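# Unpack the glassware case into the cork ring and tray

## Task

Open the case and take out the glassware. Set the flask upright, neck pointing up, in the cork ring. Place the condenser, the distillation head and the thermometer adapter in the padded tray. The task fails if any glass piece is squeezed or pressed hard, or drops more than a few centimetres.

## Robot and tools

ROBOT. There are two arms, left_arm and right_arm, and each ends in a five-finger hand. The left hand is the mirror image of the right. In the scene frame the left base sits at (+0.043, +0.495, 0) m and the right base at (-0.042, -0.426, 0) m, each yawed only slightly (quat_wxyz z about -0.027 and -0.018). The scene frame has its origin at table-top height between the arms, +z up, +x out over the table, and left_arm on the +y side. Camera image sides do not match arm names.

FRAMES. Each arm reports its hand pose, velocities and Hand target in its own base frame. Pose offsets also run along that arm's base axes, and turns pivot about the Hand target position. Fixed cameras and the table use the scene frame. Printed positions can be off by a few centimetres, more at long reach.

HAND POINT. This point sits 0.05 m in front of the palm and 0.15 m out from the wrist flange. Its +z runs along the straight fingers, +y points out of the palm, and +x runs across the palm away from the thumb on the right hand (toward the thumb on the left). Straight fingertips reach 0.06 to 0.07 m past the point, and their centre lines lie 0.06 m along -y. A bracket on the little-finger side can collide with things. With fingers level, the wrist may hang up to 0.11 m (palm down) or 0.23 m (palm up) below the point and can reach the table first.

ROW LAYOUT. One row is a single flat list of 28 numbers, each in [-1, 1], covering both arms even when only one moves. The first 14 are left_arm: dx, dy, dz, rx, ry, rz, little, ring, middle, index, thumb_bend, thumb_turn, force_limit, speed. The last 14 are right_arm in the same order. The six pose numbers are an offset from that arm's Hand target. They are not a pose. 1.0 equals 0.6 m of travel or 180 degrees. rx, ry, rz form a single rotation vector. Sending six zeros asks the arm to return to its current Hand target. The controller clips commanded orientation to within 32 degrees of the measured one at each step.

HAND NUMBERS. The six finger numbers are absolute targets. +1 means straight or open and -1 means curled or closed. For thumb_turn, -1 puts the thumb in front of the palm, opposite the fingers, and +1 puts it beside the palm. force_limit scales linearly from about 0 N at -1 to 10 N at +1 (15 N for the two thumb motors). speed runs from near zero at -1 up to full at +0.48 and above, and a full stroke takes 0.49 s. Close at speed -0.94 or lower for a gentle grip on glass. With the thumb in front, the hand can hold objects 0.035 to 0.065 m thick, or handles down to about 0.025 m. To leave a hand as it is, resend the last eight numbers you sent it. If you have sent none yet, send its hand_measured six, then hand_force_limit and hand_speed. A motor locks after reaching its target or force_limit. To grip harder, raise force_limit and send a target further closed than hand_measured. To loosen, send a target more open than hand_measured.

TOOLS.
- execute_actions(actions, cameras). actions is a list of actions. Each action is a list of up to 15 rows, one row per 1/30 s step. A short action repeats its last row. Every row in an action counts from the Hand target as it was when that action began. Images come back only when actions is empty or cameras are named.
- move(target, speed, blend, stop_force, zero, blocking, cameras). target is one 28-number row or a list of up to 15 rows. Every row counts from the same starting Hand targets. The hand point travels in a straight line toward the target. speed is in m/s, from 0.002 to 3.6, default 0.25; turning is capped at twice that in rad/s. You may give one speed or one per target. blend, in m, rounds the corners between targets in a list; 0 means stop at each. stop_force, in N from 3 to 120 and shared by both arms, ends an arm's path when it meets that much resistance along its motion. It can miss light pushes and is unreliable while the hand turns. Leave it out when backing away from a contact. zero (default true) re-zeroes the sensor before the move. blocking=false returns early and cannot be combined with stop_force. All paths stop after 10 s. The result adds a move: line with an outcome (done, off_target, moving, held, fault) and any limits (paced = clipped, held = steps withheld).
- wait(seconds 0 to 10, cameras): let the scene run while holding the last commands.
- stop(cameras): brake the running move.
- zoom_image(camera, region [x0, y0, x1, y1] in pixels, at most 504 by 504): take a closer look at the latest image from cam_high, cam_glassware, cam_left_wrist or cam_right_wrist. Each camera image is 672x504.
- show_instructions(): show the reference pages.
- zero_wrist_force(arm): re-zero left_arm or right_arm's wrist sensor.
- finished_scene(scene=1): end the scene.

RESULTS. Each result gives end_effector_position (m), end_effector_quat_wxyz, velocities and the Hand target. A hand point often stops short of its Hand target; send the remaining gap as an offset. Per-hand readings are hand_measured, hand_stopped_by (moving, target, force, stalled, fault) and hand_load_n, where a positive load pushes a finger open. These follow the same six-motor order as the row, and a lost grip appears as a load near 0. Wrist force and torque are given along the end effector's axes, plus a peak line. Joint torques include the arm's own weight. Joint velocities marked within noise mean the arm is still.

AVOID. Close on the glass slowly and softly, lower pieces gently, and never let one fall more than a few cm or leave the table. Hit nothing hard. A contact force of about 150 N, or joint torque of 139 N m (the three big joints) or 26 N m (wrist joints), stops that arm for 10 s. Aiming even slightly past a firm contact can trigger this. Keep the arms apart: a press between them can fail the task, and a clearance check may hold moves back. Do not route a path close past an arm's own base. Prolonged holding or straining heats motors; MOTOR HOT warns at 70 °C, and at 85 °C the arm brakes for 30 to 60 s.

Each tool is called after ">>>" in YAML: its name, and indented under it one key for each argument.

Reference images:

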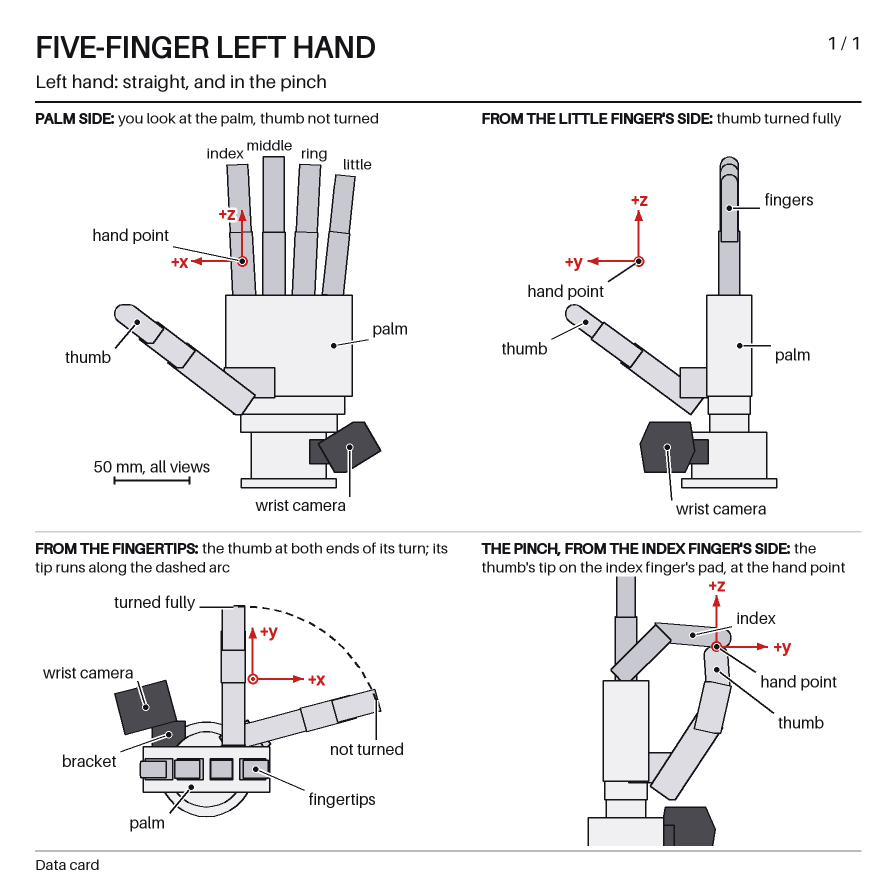

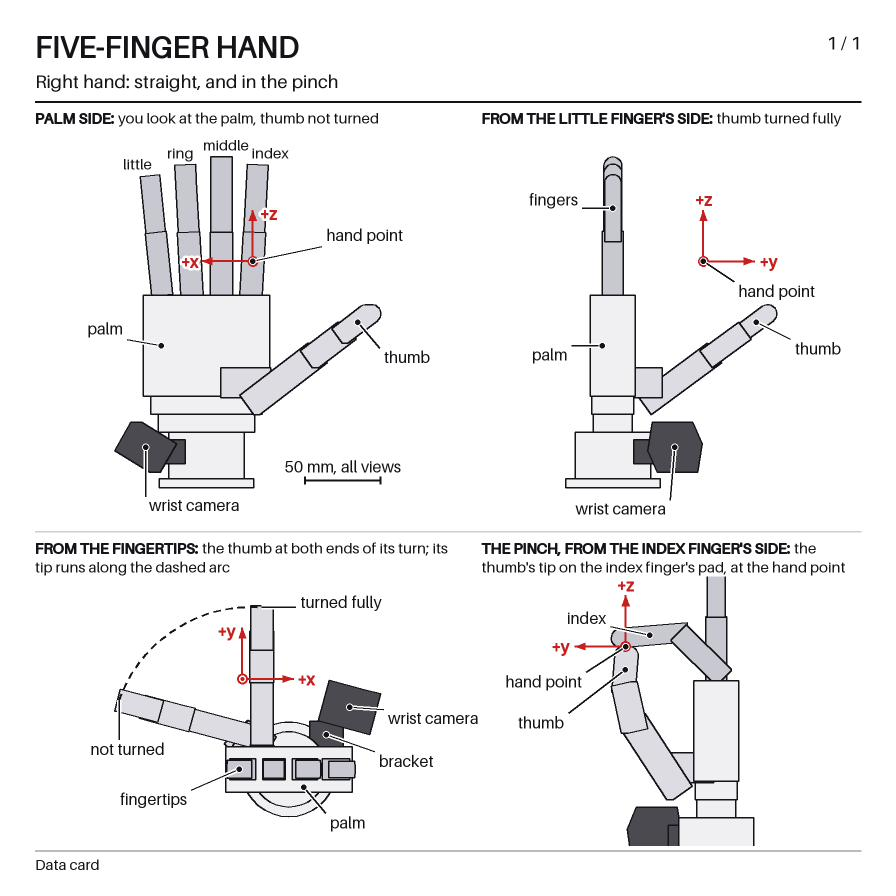

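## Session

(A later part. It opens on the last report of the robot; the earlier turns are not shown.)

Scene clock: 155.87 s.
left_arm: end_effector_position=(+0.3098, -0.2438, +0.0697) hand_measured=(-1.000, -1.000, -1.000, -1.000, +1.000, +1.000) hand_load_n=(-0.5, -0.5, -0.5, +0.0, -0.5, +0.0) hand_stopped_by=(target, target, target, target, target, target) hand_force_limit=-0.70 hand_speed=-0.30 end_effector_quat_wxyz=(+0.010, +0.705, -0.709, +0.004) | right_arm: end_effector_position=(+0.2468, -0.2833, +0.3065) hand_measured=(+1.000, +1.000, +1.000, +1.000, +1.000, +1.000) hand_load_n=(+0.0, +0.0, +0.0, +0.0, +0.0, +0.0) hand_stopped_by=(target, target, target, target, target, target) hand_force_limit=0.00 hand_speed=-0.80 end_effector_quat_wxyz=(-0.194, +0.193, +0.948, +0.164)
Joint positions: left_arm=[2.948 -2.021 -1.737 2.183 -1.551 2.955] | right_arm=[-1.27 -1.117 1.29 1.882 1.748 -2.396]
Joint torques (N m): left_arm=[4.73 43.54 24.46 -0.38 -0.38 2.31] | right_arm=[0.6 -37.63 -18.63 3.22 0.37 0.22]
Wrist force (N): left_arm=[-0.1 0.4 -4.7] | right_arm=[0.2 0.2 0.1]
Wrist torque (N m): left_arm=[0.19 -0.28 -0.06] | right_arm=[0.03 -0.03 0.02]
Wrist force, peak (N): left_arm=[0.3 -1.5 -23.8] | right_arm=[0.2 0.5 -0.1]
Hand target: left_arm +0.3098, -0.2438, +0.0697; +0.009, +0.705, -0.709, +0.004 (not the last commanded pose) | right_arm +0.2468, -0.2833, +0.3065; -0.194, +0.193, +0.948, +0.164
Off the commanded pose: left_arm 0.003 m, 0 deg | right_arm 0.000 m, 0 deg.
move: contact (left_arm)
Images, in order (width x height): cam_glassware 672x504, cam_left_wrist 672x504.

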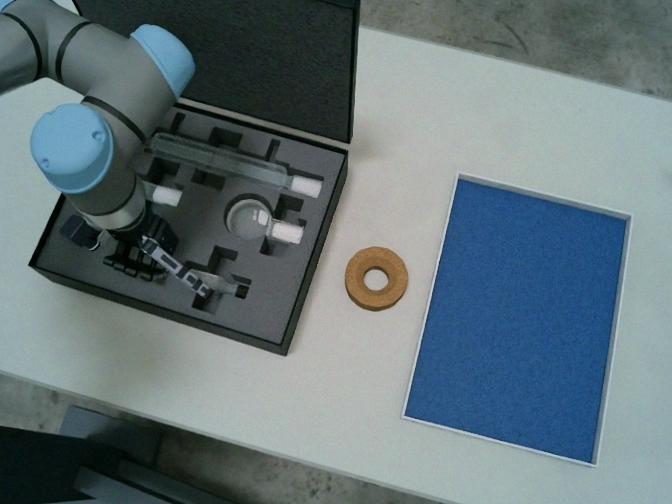

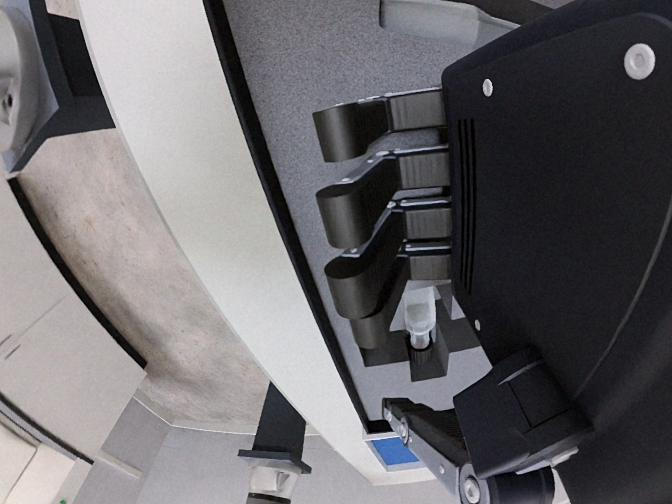

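>>> move:
  target:
    - [0, 0, 0.2, 0,0,0, -1,-1,-1,-1,1,1, -0.7, -0.3, 0,0,0,0,0,0, 1,1,1,1,1,1, 0.0, -0.8]
    - [0.15, -0.018, 0.27, 0.0527,-0.2493,0.0218, -1,-1,-1,-1,1,1, -0.7, -0.3, 0,0,0,0,0,0, 1,1,1,1,1,1, 0.0, -0.8]
  cameras: []
  speed: 0.15

>>> move:
  target: [0, 0, 0, 0,0,0, -1,-1,0.1,0.1,0.3,-1, -0.7, -0.3, 0,0,0,0,0,0, 1,1,1,1,1,1, 0.0, -0.8]
  cameras: ["cam_left_wrist","cam_glassware","cam_high"]
  speed: 0.15

Scene clock: 169.77 s.
left_arm: end_effector_position=(+0.3997, -0.2546, +0.2317) hand_measured=(-1.000, -1.000, -1.000, -1.000, +1.000, +1.000) hand_load_n=(+0.0, +0.0, +0.0, +0.0, +0.0, +0.0) hand_stopped_by=(target, target, target, target, target, target) hand_force_limit=-0.70 hand_speed=-0.30 end_effector_quat_wxyz=(-0.319, +0.671, -0.633, +0.215) | right_arm: end_effector_position=(+0.2468, -0.2833, +0.3065) hand_measured=(+1.000, +1.000, +1.000, +1.000, +1.000, +1.000) hand_load_n=(+0.0, +0.0, +0.0, +0.0, +0.0, +0.0) hand_stopped_by=(target, target, target, target, target, target) hand_force_limit=0.00 hand_speed=-0.80 end_effector_quat_wxyz=(-0.194, +0.193, +0.948, +0.164)
Joint positions: left_arm=[2.726 -1.668 -1.651 2.429 -2.006 2.824] | right_arm=[-1.27 -1.117 1.29 1.882 1.748 -2.396]
Joint torques (N m): left_arm=[4.77 13.81 28.96 -2.06 1.46 -0.2] | right_arm=[0.76 -37.98 -17.29 3.04 0.23 0.27]
Wrist force (N): left_arm=[-0.4 0.1 -0.4] | right_arm=[-0.2 0.4 0.0]
Wrist torque (N m): left_arm=[0.08 -0.06 -0.09] | right_arm=[0.07 0.03 0.01]
Wrist force, peak (N): left_arm=[-0.1 0.5 -4.8] | right_arm=[-0.2 0.6 0.2]
Hand target: left_arm +0.3998, -0.2546, +0.2317; -0.319, +0.672, -0.633, +0.215 | right_arm +0.2468, -0.2833, +0.3065; -0.194, +0.193, +0.948, +0.164
Off the commanded pose: left_arm 0.000 m, 0 deg | right_arm 0.000 m, 0 deg.
move: done
No camera images: "cameras" was empty.

Scene clock: 171.53 s.
left_arm: end_effector_position=(+0.3998, -0.2546, +0.2317) hand_measured=(-1.000, -1.000, +0.100, +0.100, +0.300, -1.000) hand_load_n=(+0.0, +0.0, +0.0, +0.0, +0.0, +0.0) hand_stopped_by=(target, target, target, target, target, target) hand_force_limit=-0.70 hand_speed=-0.30 end_effector_quat_wxyz=(-0.319, +0.672, -0.633, +0.215) | right_arm: end_effector_position=(+0.2468, -0.2833, +0.3065) hand_measured=(+1.000, +1.000, +1.000, +1.000, +1.000, +1.000) hand_load_n=(+0.0, +0.0, +0.0, +0.0, -0.5, +0.0) hand_stopped_by=(target, target, target, target, target, target) hand_force_limit=0.00 hand_speed=-0.80 end_effector_quat_wxyz=(-0.194, +0.193, +0.948, +0.164)
Joint positions: left_arm=[2.726 -1.668 -1.651 2.429 -2.006 2.824] | right_arm=[-1.27 -1.117 1.29 1.882 1.748 -2.396]
Joint torques (N m): left_arm=[3.04 14.57 25.42 0.62 -2.13 -1.91] | right_arm=[0.52 -39.51 -17.58 3.03 0.32 0.15]
Wrist force (N): left_arm=[-0.3 0.0 -0.4] | right_arm=[-0.1 0.3 0.0]
Wrist torque (N m): left_arm=[0.07 -0.07 -0.09] | right_arm=[0.04 0.02 0.01]
Wrist force, peak (N): left_arm=[-0.4 0.2 -0.5] | right_arm=[-0.1 0.3 0.3]
Hand target: left_arm +0.3998, -0.2546, +0.2317; -0.319, +0.672, -0.633, +0.215 | right_arm +0.2468, -0.2833, +0.3065; -0.194, +0.193, +0.948, +0.164
Off the commanded pose: left_arm 0.000 m, 0 deg | right_arm 0.000 m, 0 deg.
move: done
Images, in order (width x height): cam_high 672x504, cam_glassware 672x504, cam_left_wrist 672x504.

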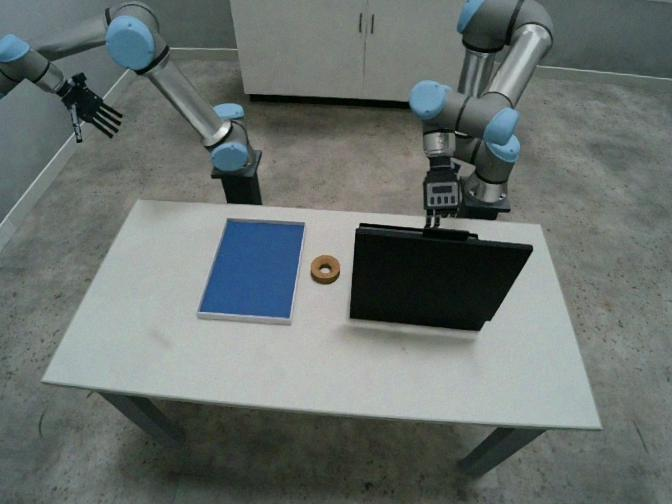

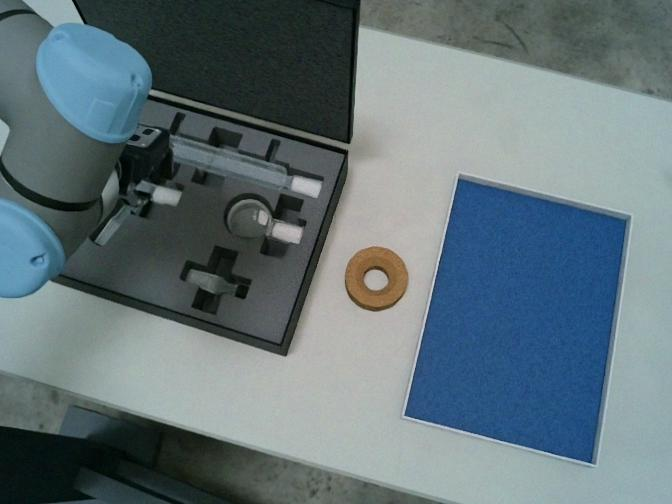

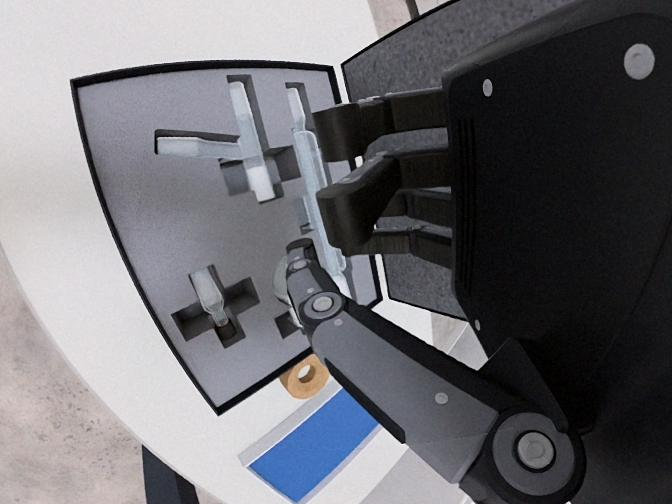

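>>> move:
  target: [0.055, 0, -0.142, 0,0,0, -1,-1,0.1,0.1,0.3,-1, -0.7, -0.3, 0,0,0,0,0,0, 1,1,1,1,1,1, 0.0, -0.8]
  cameras: ["cam_left_wrist","cam_glassware"]
  speed: 0.1

>>> zoom_image:
  camera: "cam_left_wrist"
  region: [130, 80, 430, 380]

>>> zoom_image:
  camera: "cam_glassware"
  region: [90, 90, 330, 270]

Scene clock: 173.33 s.
left_arm: end_effector_position=(+0.4327, -0.2546, +0.1464) hand_measured=(-1.000, -1.000, +0.100, +0.100, +0.300, -1.000) hand_load_n=(+0.0, +0.0, +0.0, +0.0, +0.0, +0.0) hand_stopped_by=(target, target, target, target, target, target) hand_force_limit=-0.70 hand_speed=-0.30 end_effector_quat_wxyz=(-0.319, +0.672, -0.633, +0.215) | right_arm: end_effector_position=(+0.2468, -0.2833, +0.3065) hand_measured=(+1.000, +1.000, +1.000, +1.000, +1.000, +1.000) hand_load_n=(+0.0, +0.0, +0.0, +0.0, +0.0, +0.0) hand_stopped_by=(target, target, target, target, target, target) hand_force_limit=0.00 hand_speed=-0.80 end_effector_quat_wxyz=(-0.194, +0.193, +0.948, +0.164)
Joint positions: left_arm=[2.761 -1.78 -1.743 2.646 -1.984 2.854] | right_arm=[-1.27 -1.117 1.29 1.882 1.748 -2.396]
Joint torques (N m): left_arm=[-6.46 37.32 28.21 -2.25 -1.3 -1.79] | right_arm=[0.74 -38.08 -16.64 3.31 0.43 0.24]
Wrist force (N): left_arm=[-0.4 0.3 -0.2] | right_arm=[-0.1 0.3 0.1]
Wrist torque (N m): left_arm=[0.09 -0.04 -0.11] | right_arm=[0.03 0.01 0.00]
Wrist force, peak (N): left_arm=[-0.3 -0.4 -1.2] | right_arm=[0.0 0.5 0.4]
Hand target: left_arm +0.4328, -0.2546, +0.1465; -0.319, +0.672, -0.633, +0.215 | right_arm +0.2468, -0.2833, +0.3065; -0.194, +0.193, +0.948, +0.164
Off the commanded pose: left_arm 0.000 m, 0 deg | right_arm 0.000 m, 0 deg.
move: done
Images, in order (width x height): cam_glassware 672x504, cam_left_wrist 672x504.

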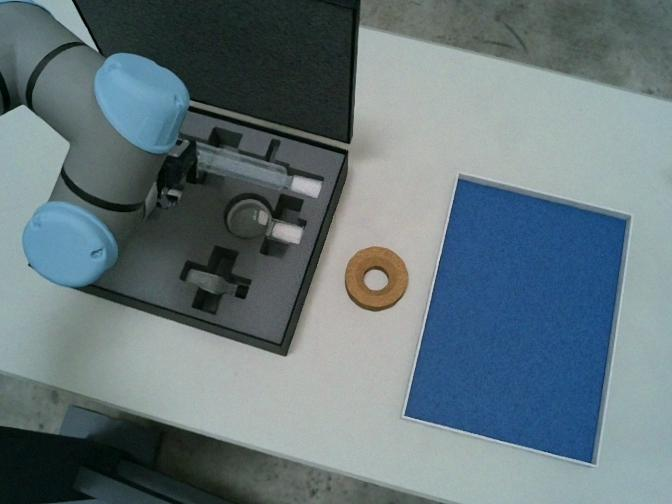

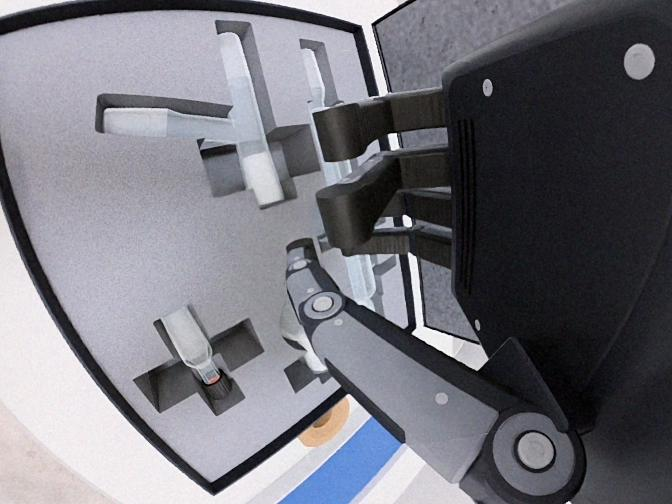

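Scaled by 1.680 from the camera's 672x504 image, which has a finer 960x720 frame.

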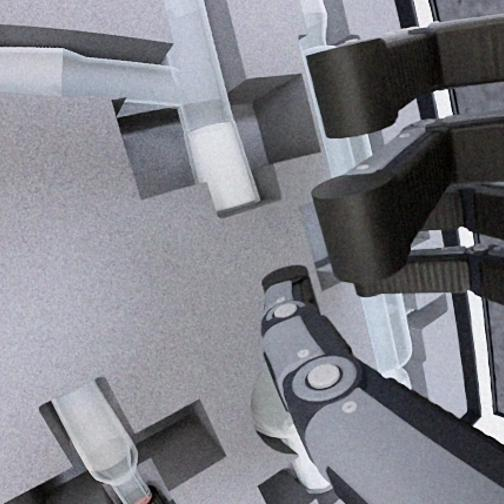

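Scaled by 2.100.

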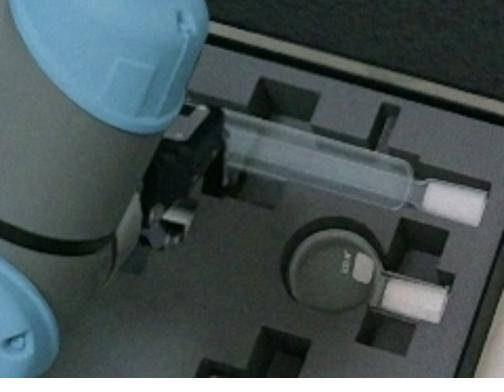

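>>> move:
  target: [0, 0, -0.13, 0,0,0, -1,-1,0.1,0.1,0.3,-1, -0.7, -0.3, 0,0,0,0,0,0, 1,1,1,1,1,1, 0.0, -0.8]
  cameras: ["cam_left_wrist","cam_glassware"]
  speed: 0.02
  stop_force: 3

>>> zoom_image:
  camera: "cam_left_wrist"
  region: [180, 120, 480, 420]

>>> zoom_image:
  camera: "cam_glassware"
  region: [110, 100, 260, 250]

Scene clock: 177.60 s.
left_arm: end_effector_position=(+0.4328, -0.2546, +0.0917) hand_measured=(-1.000, -1.000, +0.100, +0.100, +0.300, -1.000) hand_load_n=(+0.0, +0.0, -1.0, +0.0, +0.0, +0.0) hand_stopped_by=(target, target, target, target, target, target) hand_force_limit=-0.70 hand_speed=-0.30 end_effector_quat_wxyz=(-0.319, +0.672, -0.633, +0.215) | right_arm: end_effector_position=(+0.2468, -0.2833, +0.3065) hand_measured=(+1.000, +1.000, +1.000, +1.000, +1.000, +1.000) hand_load_n=(+0.0, +0.0, +0.0, +0.0, +0.0, +0.0) hand_stopped_by=(target, target, target, target, target, target) hand_force_limit=0.00 hand_speed=-0.80 end_effector_quat_wxyz=(-0.194, +0.193, +0.948, +0.164)
Joint positions: left_arm=[2.761 -1.838 -1.825 2.785 -1.984 2.854] | right_arm=[-1.27 -1.117 1.29 1.882 1.748 -2.396]
Joint torques (N m): left_arm=[-4.85 37.61 26.25 0.57 -1.48 -2.16] | right_arm=[1.03 -37.68 -17.72 3.14 0.33 0.5]
Wrist force (N): left_arm=[-0.8 -2.5 -2.2] | right_arm=[0.0 0.1 0.0]
Wrist torque (N m): left_arm=[0.08 -0.06 -0.07] | right_arm=[0.02 0.01 0.01]
Wrist force, peak (N): left_arm=[-1.3 -4.9 -4.3] | right_arm=[-0.2 0.6 0.0]
Hand target: left_arm +0.4328, -0.2546, +0.0917; -0.319, +0.672, -0.633, +0.215 (not the last commanded pose) | right_arm +0.2468, -0.2833, +0.3065; -0.194, +0.193, +0.948, +0.164
Off the commanded pose: left_arm 0.023 m, 0 deg | right_arm 0.000 m, 0 deg.
move: contact (left_arm)
Images, in order (width x height): cam_glassware 672x504, cam_left_wrist 672x504.

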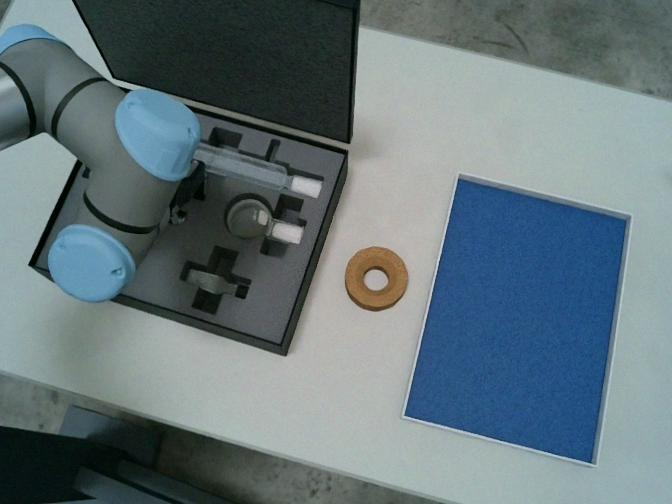

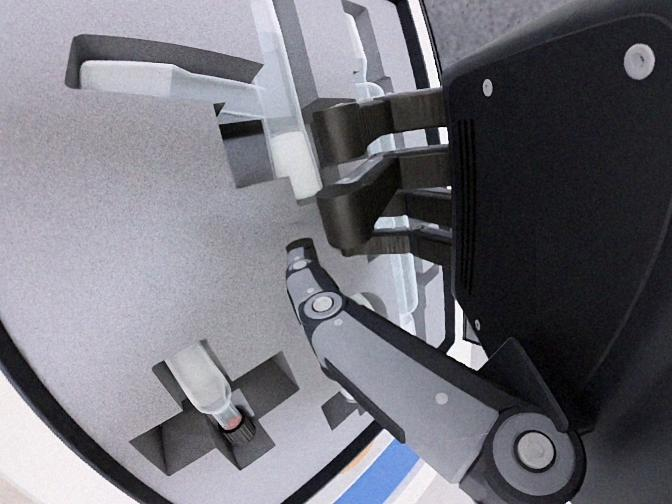

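Scaled by 1.680 from the camera's 672x504 image, which has a finer 960x720 frame.

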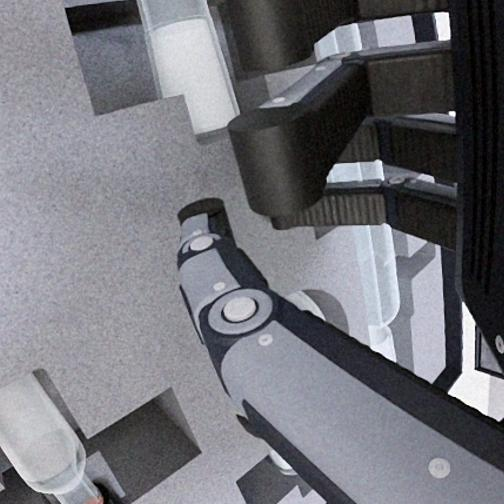

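Scaled by 3.360.

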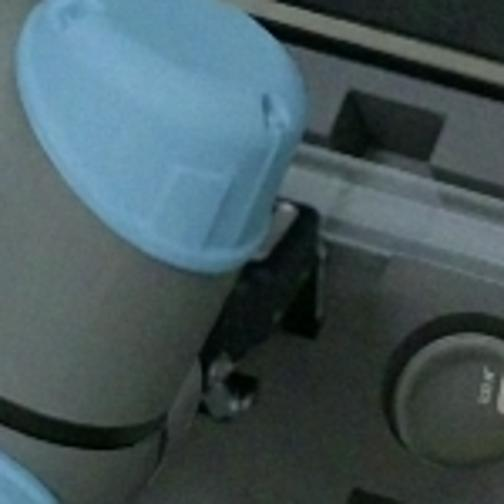

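>>> move:
  target:
    - [0, 0, 0.06, 0,0,0, -1,-1,0.1,0.1,0.3,-1, -0.7, -0.3, 0,0,0,0,0,0, 1,1,1,1,1,1, 0.0, -0.8]
    - [0.1125, -0.02, 0.05, 0,0,0, -1,-1,0.28,0.28,0.3,-1, -0.7, -0.3, 0,0,0,0,0,0, 1,1,1,1,1,1, 0.0, -0.8]
  cameras: ["cam_left_wrist","cam_glassware"]
  speed: 0.06

>>> zoom_image:
  camera: "cam_left_wrist"
  region: [220, 80, 470, 330]

>>> zoom_image:
  camera: "cam_glassware"
  region: [160, 90, 280, 210]

Scene clock: 182.27 s.
left_arm: end_effector_position=(+0.5003, -0.2666, +0.1217) hand_measured=(-1.000, -1.000, +0.280, +0.280, +0.300, -1.000) hand_load_n=(+0.0, +0.0, +0.0, +0.0, +0.0, +0.0) hand_stopped_by=(target, target, target, target, target, target) hand_force_limit=-0.70 hand_speed=-0.30 end_effector_quat_wxyz=(-0.319, +0.672, -0.633, +0.215) | right_arm: end_effector_position=(+0.2468, -0.2833, +0.3065) hand_measured=(+1.000, +1.000, +1.000, +1.000, +1.000, +1.000) hand_load_n=(+0.0, +0.0, +0.0, +0.0, +0.0, +0.0) hand_stopped_by=(target, target, target, target, target, target) hand_force_limit=0.00 hand_speed=-0.80 end_effector_quat_wxyz=(-0.194, +0.193, +0.948, +0.164)
Joint positions: left_arm=[2.793 -1.938 -1.598 2.67 -1.964 2.88] | right_arm=[-1.27 -1.117 1.29 1.882 1.748 -2.396]
Joint torques (N m): left_arm=[-6.45 46.03 10.82 1.26 -2.18 -1.83] | right_arm=[0.77 -38.5 -19.19 3.16 0.21 0.34]
Wrist force (N): left_arm=[-0.2 0.1 -0.4] | right_arm=[0.0 0.4 0.0]
Wrist torque (N m): left_arm=[0.07 -0.09 -0.11] | right_arm=[0.06 0.00 0.02]
Wrist force, peak (N): left_arm=[-1.0 -2.4 -2.5] | right_arm=[0.2 0.5 0.0]
Hand target: left_arm +0.5003, -0.2666, +0.1217; -0.319, +0.672, -0.633, +0.215 | right_arm +0.2468, -0.2833, +0.3065; -0.194, +0.193, +0.948, +0.164
Off the commanded pose: left_arm 0.000 m, 0 deg | right_arm 0.000 m, 0 deg.
move: done
Images, in order (width x height): cam_glassware 672x504, cam_left_wrist 672x504.

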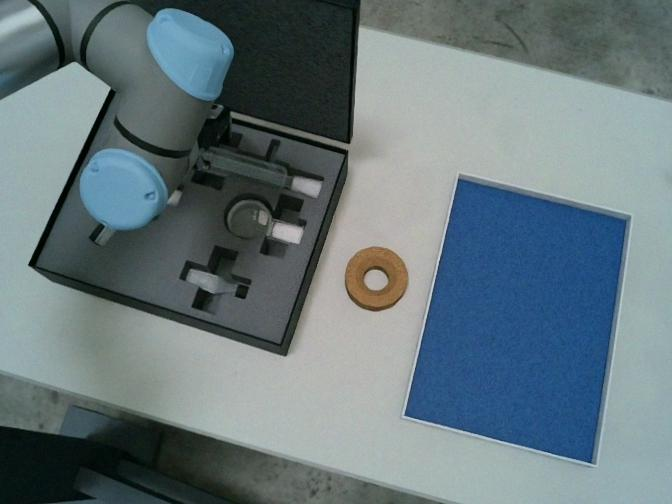

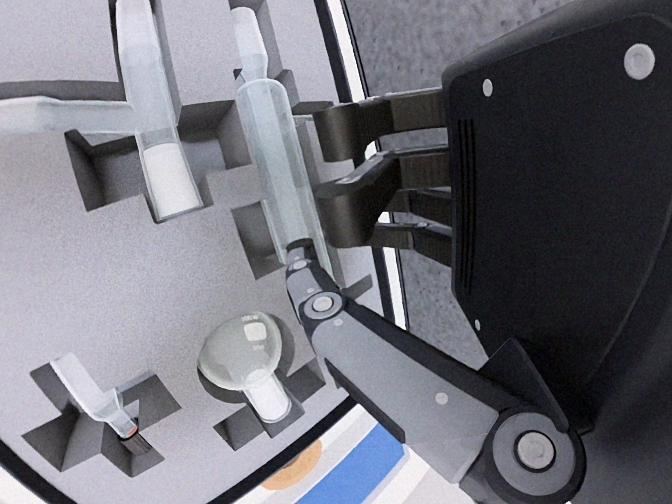

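Scaled by 2.016 from the camera's 672x504 image, which has a finer 960x720 frame.

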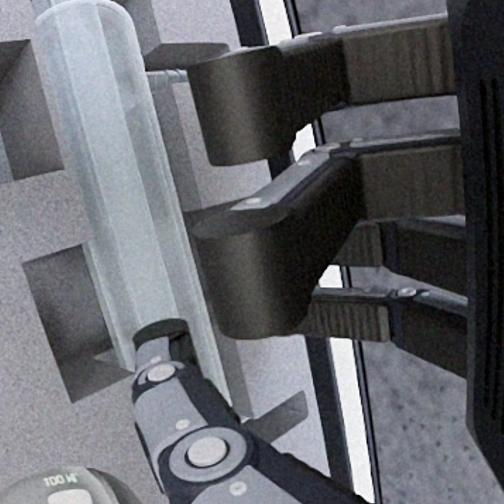

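Scaled by 4.200.

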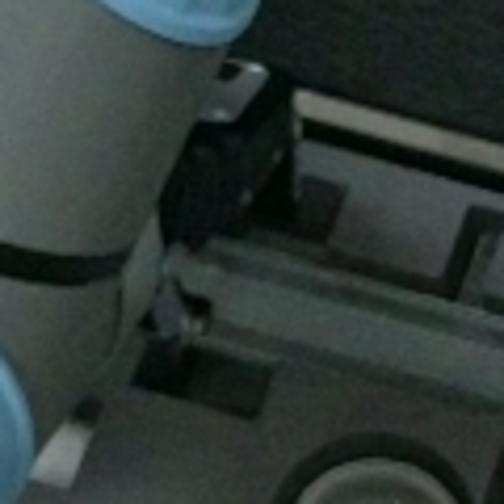

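>>> zoom_image:
  camera: "cam_left_wrist"
  region: [225, 130, 385, 290]

Scaled by 3.150 from the camera's 672x504 image, which has a finer 960x720 frame.

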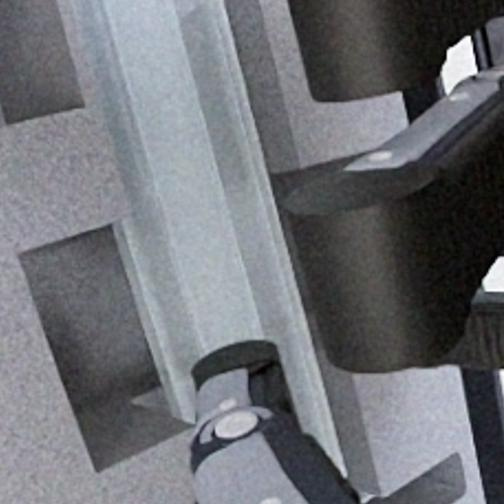

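>>> move:
  target: [0.0013, 0.002, -0.06, 0,0,0, -1,-1,0.28,0.28,0.3,-1, -0.7, -0.3, 0,0,0,0,0,0, 1,1,1,1,1,1, 0.0, -0.8]
  cameras: ["cam_left_wrist","cam_glassware"]
  speed: 0.03
  stop_force: 5

>>> zoom_image:
  camera: "cam_left_wrist"
  region: [220, 110, 440, 330]

>>> zoom_image:
  camera: "cam_glassware"
  region: [160, 90, 280, 210]

Scene clock: 186.47 s.
left_arm: end_effector_position=(+0.5009, -0.2656, +0.0908) hand_measured=(-1.000, -1.000, +0.280, +0.280, +0.300, -1.000) hand_load_n=(+0.0, +0.0, +1.0, +0.0, +0.0, +0.0) hand_stopped_by=(target, target, target, target, target, target) hand_force_limit=-0.70 hand_speed=-0.30 end_effector_quat_wxyz=(-0.319, +0.672, -0.633, +0.215) | right_arm: end_effector_position=(+0.2468, -0.2833, +0.3065) hand_measured=(+1.000, +1.000, +1.000, +1.000, +1.000, +1.000) hand_load_n=(+0.0, +0.0, +0.0, +0.0, +0.0, +0.0) hand_stopped_by=(target, target, target, target, target, target) hand_force_limit=0.00 hand_speed=-0.80 end_effector_quat_wxyz=(-0.194, +0.193, +0.948, +0.164)
Joint positions: left_arm=[2.795 -1.968 -1.641 2.744 -1.962 2.882] | right_arm=[-1.27 -1.117 1.29 1.882 1.748 -2.396]
Joint torques (N m): left_arm=[-6.95 44.02 27.52 0.79 -0.74 -1.58] | right_arm=[1.17 -37.4 -16.92 3.01 0.54 0.45]
Wrist force (N): left_arm=[0.0 -3.3 -1.6] | right_arm=[-0.1 0.2 -0.1]
Wrist torque (N m): left_arm=[-0.04 -0.14 -0.02] | right_arm=[0.03 0.02 0.01]
Wrist force, peak (N): left_arm=[-0.9 -14.9 -7.6] | right_arm=[0.3 0.4 0.2]
Hand target: left_arm +0.5009, -0.2656, +0.0908; -0.319, +0.672, -0.633, +0.215 (not the last commanded pose) | right_arm +0.2468, -0.2833, +0.3065; -0.194, +0.193, +0.948, +0.164
Off the commanded pose: left_arm 0.005 m, 0 deg | right_arm 0.000 m, 0 deg.
move: contact (left_arm)
Images, in order (width x height): cam_glassware 672x504, cam_left_wrist 672x504.

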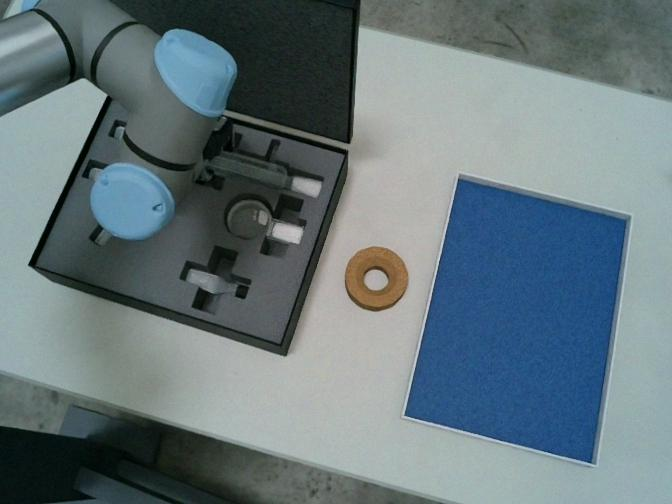

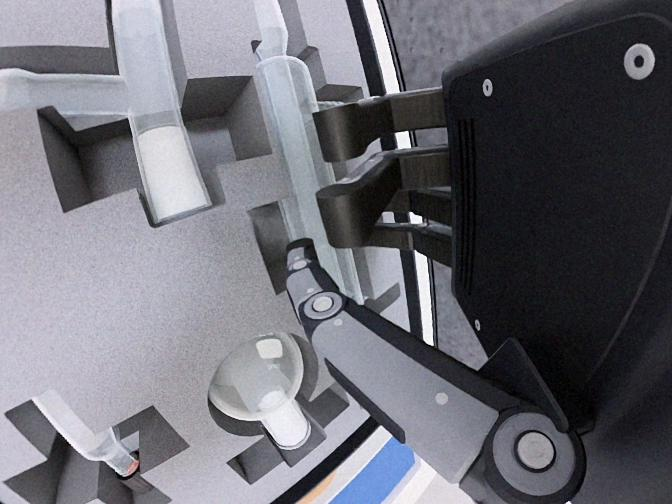

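Scaled by 2.291 from the camera's 672x504 image, which has a finer 960x720 frame.

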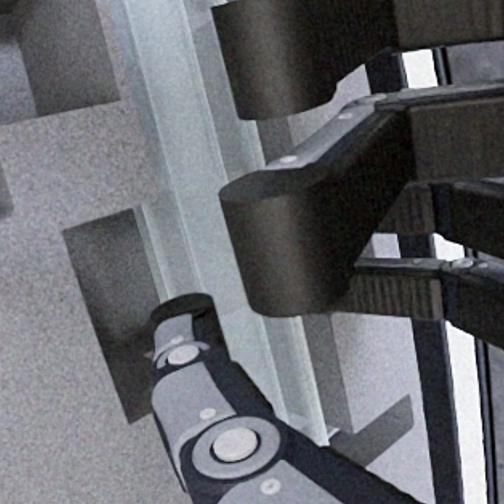

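Scaled by 4.200.

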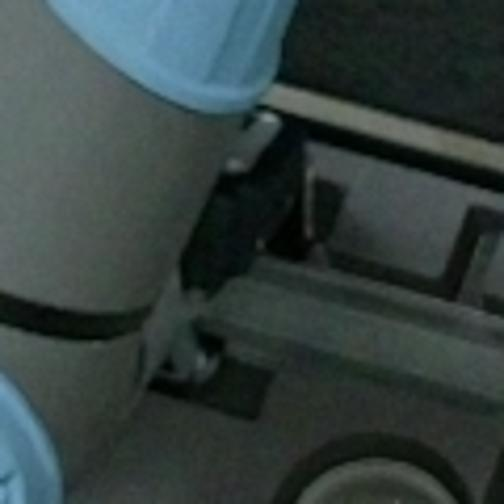

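>>> move:
  target:
    - [0, -0.0035, 0.012, 0,0,0, -1,-1,0.28,0.28,0.3,-1, -0.7, -0.3, 0,0,0,0,0,0, 1,1,1,1,1,1, 0.0, -0.8]
  cameras: []
  speed: 0.03

>>> move:
  target: [0, 0, -0.055, 0,0,0, -1,-1,0.28,0.28,0.3,-1, -0.7, -0.3, 0,0,0,0,0,0, 1,1,1,1,1,1, 0.0, -0.8]
  cameras: ["cam_left_wrist","cam_glassware"]
  speed: 0.015
  stop_force: 3

Scene clock: 189.00 s.
left_arm: end_effector_position=(+0.5009, -0.2677, +0.0981) hand_measured=(-1.000, -1.000, +0.280, +0.280, +0.300, -1.000) hand_load_n=(+0.0, +0.0, +0.0, +0.0, +0.0, +0.0) hand_stopped_by=(target, target, target, target, target, target) hand_force_limit=-0.70 hand_speed=-0.30 end_effector_quat_wxyz=(-0.319, +0.672, -0.633, +0.215) | right_arm: end_effector_position=(+0.2468, -0.2833, +0.3065) hand_measured=(+1.000, +1.000, +1.000, +1.000, +1.000, +1.000) hand_load_n=(+0.0, +0.0, +0.0, +0.0, +0.0, +0.0) hand_stopped_by=(target, target, target, target, target, target) hand_force_limit=0.00 hand_speed=-0.80 end_effector_quat_wxyz=(-0.194, +0.193, +0.948, +0.164)
Joint positions: left_arm=[2.791 -1.964 -1.628 2.724 -1.965 2.878] | right_arm=[-1.27 -1.117 1.29 1.882 1.748 -2.396]
Joint torques (N m): left_arm=[0.11 38.74 14.08 0.49 -1.62 -1.68] | right_arm=[2.25 -38.89 -17.39 3.11 0.25 0.41]
Wrist force (N): left_arm=[-0.1 -0.5 -0.6] | right_arm=[-0.2 0.2 -0.1]
Wrist torque (N m): left_arm=[-0.01 -0.12 0.13] | right_arm=[0.04 0.04 0.00]
Wrist force, peak (N): left_arm=[-0.2 -3.5 -1.7] | right_arm=[0.2 0.5 0.2]
Hand target: left_arm +0.5009, -0.2677, +0.0980; -0.319, +0.672, -0.633, +0.215 | right_arm +0.2468, -0.2833, +0.3065; -0.194, +0.193, +0.948, +0.164
Off the commanded pose: left_arm 0.000 m, 0 deg | right_arm 0.000 m, 0 deg.
move: done
No camera images: "cameras" was empty.

Scene clock: 190.53 s.
left_arm: end_effector_position=(+0.5009, -0.2677, +0.0909) hand_measured=(-1.000, -1.000, +0.280, +0.280, +0.300, -1.000) hand_load_n=(+0.0, +0.0, +1.0, +0.0, +0.0, +0.0) hand_stopped_by=(target, target, target, target, target, target) hand_force_limit=-0.70 hand_speed=-0.30 end_effector_quat_wxyz=(-0.319, +0.672, -0.633, +0.215) | right_arm: end_effector_position=(+0.2468, -0.2833, +0.3065) hand_measured=(+1.000, +1.000, +1.000, +1.000, +1.000, +1.000) hand_load_n=(+0.0, -0.5, +0.0, +0.0, +0.0, +0.0) hand_stopped_by=(target, target, target, target, target, target) hand_force_limit=0.00 hand_speed=-0.80 end_effector_quat_wxyz=(-0.194, +0.193, +0.948, +0.164)
Joint positions: left_arm=[2.791 -1.971 -1.637 2.741 -1.965 2.878] | right_arm=[-1.27 -1.117 1.29 1.882 1.748 -2.396]
Joint torques (N m): left_arm=[1.16 45.09 27.58 -0.22 0.42 0.89] | right_arm=[0.8 -39.22 -18.24 3.2 0.33 0.47]
Wrist force (N): left_arm=[-0.1 -2.5 -1.3] | right_arm=[0.0 0.2 0.4]
Wrist torque (N m): left_arm=[-0.01 -0.10 0.16] | right_arm=[0.00 -0.01 0.01]
Wrist force, peak (N): left_arm=[-0.6 -7.9 -3.8] | right_arm=[-0.3 0.4 -0.1]
Hand target: left_arm +0.5009, -0.2677, +0.0909; -0.319, +0.672, -0.633, +0.215 (not the last commanded pose) | right_arm +0.2468, -0.2833, +0.3065; -0.194, +0.193, +0.948, +0.164
Off the commanded pose: left_arm 0.026 m, 0 deg | right_arm 0.000 m, 0 deg.
move: contact (left_arm)
Images, in order (width x height): cam_glassware 672x504, cam_left_wrist 672x504.

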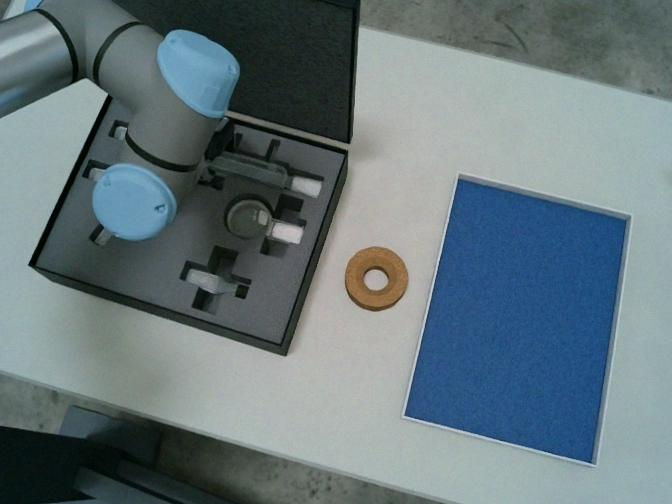

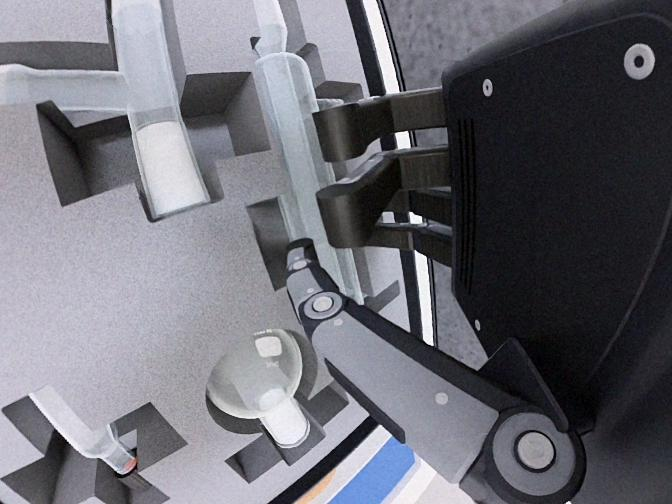

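>>> move:
  target:
    - [0, 0.002, 0.02, 0,0,0, -1,-1,0.36,0.36,0.3,-1, -0.7, -0.3, 0,0,0,0,0,0, 1,1,1,1,1,1, 0.0, -0.8]
  cameras: []
  speed: 0.03

>>> move:
  target: [0, 0, -0.066, 0,0,0, -1,-1,0.36,0.36,0.3,-1, -0.7, -0.3, 0,0,0,0,0,0, 1,1,1,1,1,1, 0.0, -0.8]
  cameras: ["cam_left_wrist","cam_glassware"]
  speed: 0.015
  stop_force: 3

Scene clock: 193.10 s.
left_arm: end_effector_position=(+0.5010, -0.2665, +0.1031) hand_measured=(-1.000, -1.000, +0.360, +0.360, +0.300, -1.000) hand_load_n=(+0.0, +0.0, +0.0, +0.0, +0.0, +0.0) hand_stopped_by=(target, target, target, target, target, target) hand_force_limit=-0.70 hand_speed=-0.30 end_effector_quat_wxyz=(-0.319, +0.672, -0.633, +0.215) | right_arm: end_effector_position=(+0.2468, -0.2833, +0.3065) hand_measured=(+1.000, +1.000, +1.000, +1.000, +1.000, +1.000) hand_load_n=(+0.0, +0.0, +0.0, +0.0, +0.0, +0.0) hand_stopped_by=(target, target, target, target, target, target) hand_force_limit=0.00 hand_speed=-0.80 end_effector_quat_wxyz=(-0.194, +0.193, +0.948, +0.164)
Joint positions: left_arm=[2.793 -1.957 -1.623 2.714 -1.963 2.881] | right_arm=[-1.27 -1.117 1.29 1.882 1.748 -2.396]
Joint torques (N m): left_arm=[2.2 30.55 13.9 1.08 1.84 1.88] | right_arm=[1.68 -39.45 -17.65 3.19 0.23 0.21]
Wrist force (N): left_arm=[-0.1 -0.7 -0.5] | right_arm=[0.1 0.1 0.0]
Wrist torque (N m): left_arm=[-0.05 -0.12 -0.07] | right_arm=[0.01 -0.01 0.02]
Wrist force, peak (N): left_arm=[0.0 -2.8 -1.4] | right_arm=[-0.2 0.5 0.2]
Hand target: left_arm +0.5009, -0.2665, +0.1029; -0.319, +0.672, -0.633, +0.215 | right_arm +0.2468, -0.2833, +0.3065; -0.194, +0.193, +0.948, +0.164
Off the commanded pose: left_arm 0.000 m, 0 deg | right_arm 0.000 m, 0 deg.
move: done
No camera images: "cameras" was empty.

Scene clock: 195.33 s.
left_arm: end_effector_position=(+0.5009, -0.2665, +0.0850) hand_measured=(-1.000, -1.000, +0.360, +0.360, +0.300, -1.000) hand_load_n=(+0.0, +0.0, +1.5, +0.0, +0.0, +0.0) hand_stopped_by=(target, target, target, target, target, target) hand_force_limit=-0.70 hand_speed=-0.30 end_effector_quat_wxyz=(-0.319, +0.672, -0.633, +0.215) | right_arm: end_effector_position=(+0.2468, -0.2833, +0.3065) hand_measured=(+1.000, +1.000, +1.000, +1.000, +1.000, +1.000) hand_load_n=(+0.0, +0.0, +0.0, +0.0, +0.0, +0.0) hand_stopped_by=(target, target, target, target, target, target) hand_force_limit=0.00 hand_speed=-0.80 end_effector_quat_wxyz=(-0.194, +0.193, +0.948, +0.164)
Joint positions: left_arm=[2.793 -1.976 -1.647 2.756 -1.963 2.881] | right_arm=[-1.27 -1.117 1.29 1.882 1.748 -2.396]
Joint torques (N m): left_arm=[-5.79 44.55 26.68 -1.25 -0.8 -1.55] | right_arm=[1.44 -37.71 -19.01 3.32 0.4 0.29]
Wrist force (N): left_arm=[-0.1 -3.1 -1.0] | right_arm=[-0.1 0.4 0.0]
Wrist torque (N m): left_arm=[-0.06 -0.11 -0.02] | right_arm=[0.05 0.02 0.02]
Wrist force, peak (N): left_arm=[-0.5 -7.5 -2.6] | right_arm=[0.2 0.2 0.5]
Hand target: left_arm +0.5009, -0.2665, +0.0850; -0.319, +0.672, -0.633, +0.215 (not the last commanded pose) | right_arm +0.2468, -0.2833, +0.3065; -0.194, +0.193, +0.948, +0.164
Off the commanded pose: left_arm 0.022 m, 0 deg | right_arm 0.000 m, 0 deg.
move: contact (left_arm)
Images, in order (width x height): cam_glassware 672x504, cam_left_wrist 672x504.

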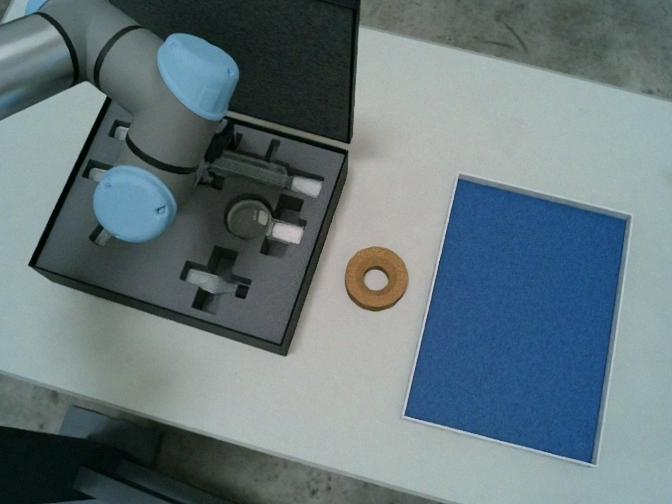

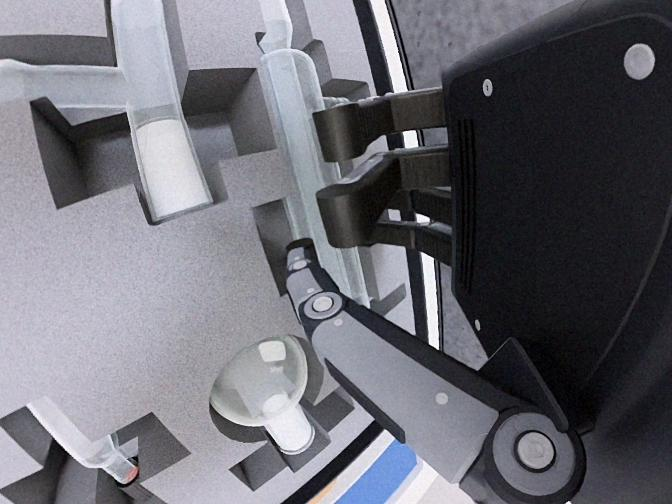

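>>> zoom_image:
  camera: "cam_glassware"
  region: [190, 105, 260, 205]

>>> zoom_image:
  camera: "cam_left_wrist"
  region: [270, 170, 430, 330]

Scaled by 5.040.

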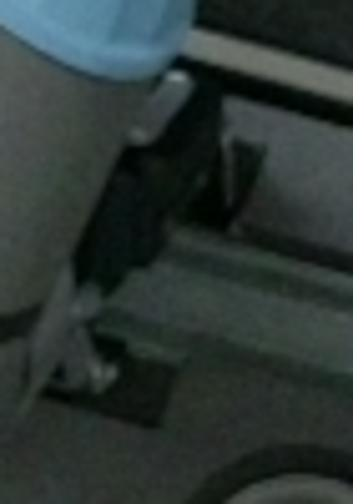

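Scaled by 3.150 from the camera's 672x504 image, which has a finer 960x720 frame.

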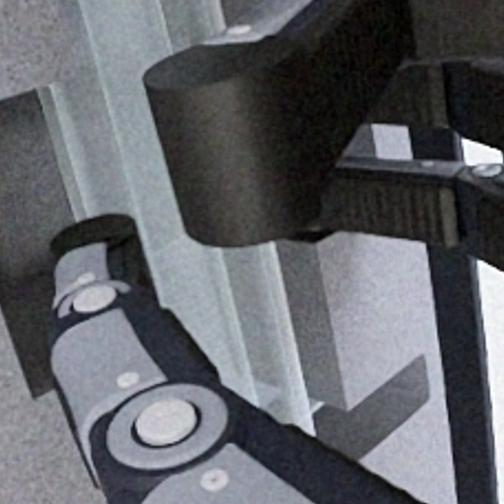

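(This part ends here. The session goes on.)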